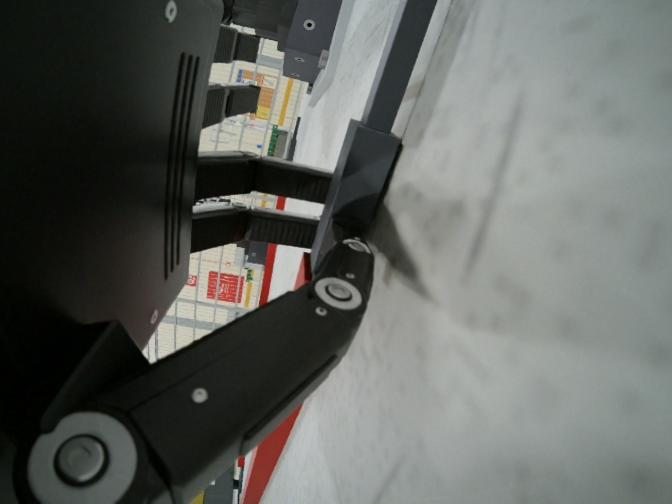

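Scene clock: 735.47 s.
Joint torques (N m): arm1=[1.14 -1.55 9.37 1.42 -0.7 -0.2] | arm2=[1.14 -1.08 14.23 1.54 0.38 0] | arm3=[-1.79 1.26 7.77 1.2 0 -0.09] | arm4=[0.09 1.61 8.91 1.73 0.03 -0.14] | arm5=[-0.91 3.31 9.78 2.39 -0.04 -0.07] | arm6=[0.44 1.32 8.27 2.07 0.15 0.06] | arm7=[0.21 -15.27 5.94 2.04 0 0.06] | arm8=[-0.91 -6.36 2 1.62 0 -0.18]
Motor temperatures (°C): arm1=[32 28 43 30 26 28] | arm2=[27 28 52 28 26 26] | arm3=[35 29 39 24 29 28] | arm4=[30 31 37 26 27 25] | arm5=[31 30 37 27 26 24] | arm6=[25 25 48 27 26 28] | arm7=[29 31 36 31 31 26] | arm8=[26 28 32 25 24 24]
Heat: arm1: hottest joint3_rad 43 °C; arm2: hottest joint3_rad 52 °C; arm3: hottest joint3_rad 39 °C; arm4: hottest joint3_rad 37 °C; arm5: hottest joint3_rad 37 °C; arm6: hottest joint3_rad 48 °C; arm7: hottest joint3_rad 36 °C; arm8: hottest joint3_rad 32 °C.
move: arm8 off_target
Joint velocities: within noise
arm1, arm3, arm4, arm5, arm6, arm7: as last shown
arm1.ring_load_n: 0.0
arm2.joint_positions: joint1_rad=+0.650 joint2_rad=+0.880 joint3_rad=+0.271 joint4_rad=+0.120 joint5_rad=+0.426 joint6_rad=+0.171 hand_little=+1.000 hand_ring=+1.000 hand_middle=+0.600 hand_index=+0.600 hand_thumb_turn=-1.000 hand_thumb_bend=+0.300 hand_force_limit=+0.600 hand_speed=+0.300
arm2.joint_status: not commanded
arm2.hand_stopped_by: target,target,target,target,target,target
arm2.little_load_n: 0.0
arm2.ring_load_n: 0.0
arm2.middle_load_n: 0.0
arm2.index_load_n: -0.5
arm2.thumb_bend_load_n: 0.0
arm2.thumb_turn_load_n: 0.0
arm2.hand: x=+1.0859 y=+0.3430 z=+0.8747 quat_wxyz=(-0.049, +0.100, -0.838, +0.533)
arm2.hand_target: x=+1.0992 y=+0.3312 z=+0.9003 quat_wxyz=(-0.062, +0.093, -0.829, +0.549)
arm2.hand_status: not commanded
arm3.index_load_n: -0.5
arm4.ring_load_n: -0.5
arm5.little_load_n: -0.5
arm7.ring_load_n: -0.5
arm8.joint_positions: joint1_rad=-1.168 joint2_rad=+1.927 joint3_rad=+0.388 joint4_rad=+1.378 joint5_rad=-0.924 joint6_rad=-0.111 hand_little=+1.000 hand_ring=+1.000 hand_middle=-0.053 hand_index=-0.044 hand_thumb_turn=-1.000 hand_thumb_bend=-0.034 hand_force_limit=+1.000 hand_speed=-0.300
arm8.joint_status: hand_middle off_target (ended at -0.053, target -0.500); hand_index off_target (ended at -0.044, target -0.500)
arm8.hand_stopped_by: target,target,force,force,force,target
arm8.little_load_n: 0.0
arm8.ring_load_n: 0.0
arm8.middle_load_n: 11.5
arm8.index_load_n: 13.5
arm8.thumb_bend_load_n: 14.0
arm8.thumb_turn_load_n: 2.5
arm8.hand: x=+1.1797 y=-0.3310 z=+0.7356 quat_wxyz=(-0.666, +0.739, -0.074, +0.065)
arm8.hand_target: x=+1.1850 y=-0.3346 z=+0.7336 quat_wxyz=(-0.665, +0.739, -0.079, +0.071)
arm8.hand_status: not commanded


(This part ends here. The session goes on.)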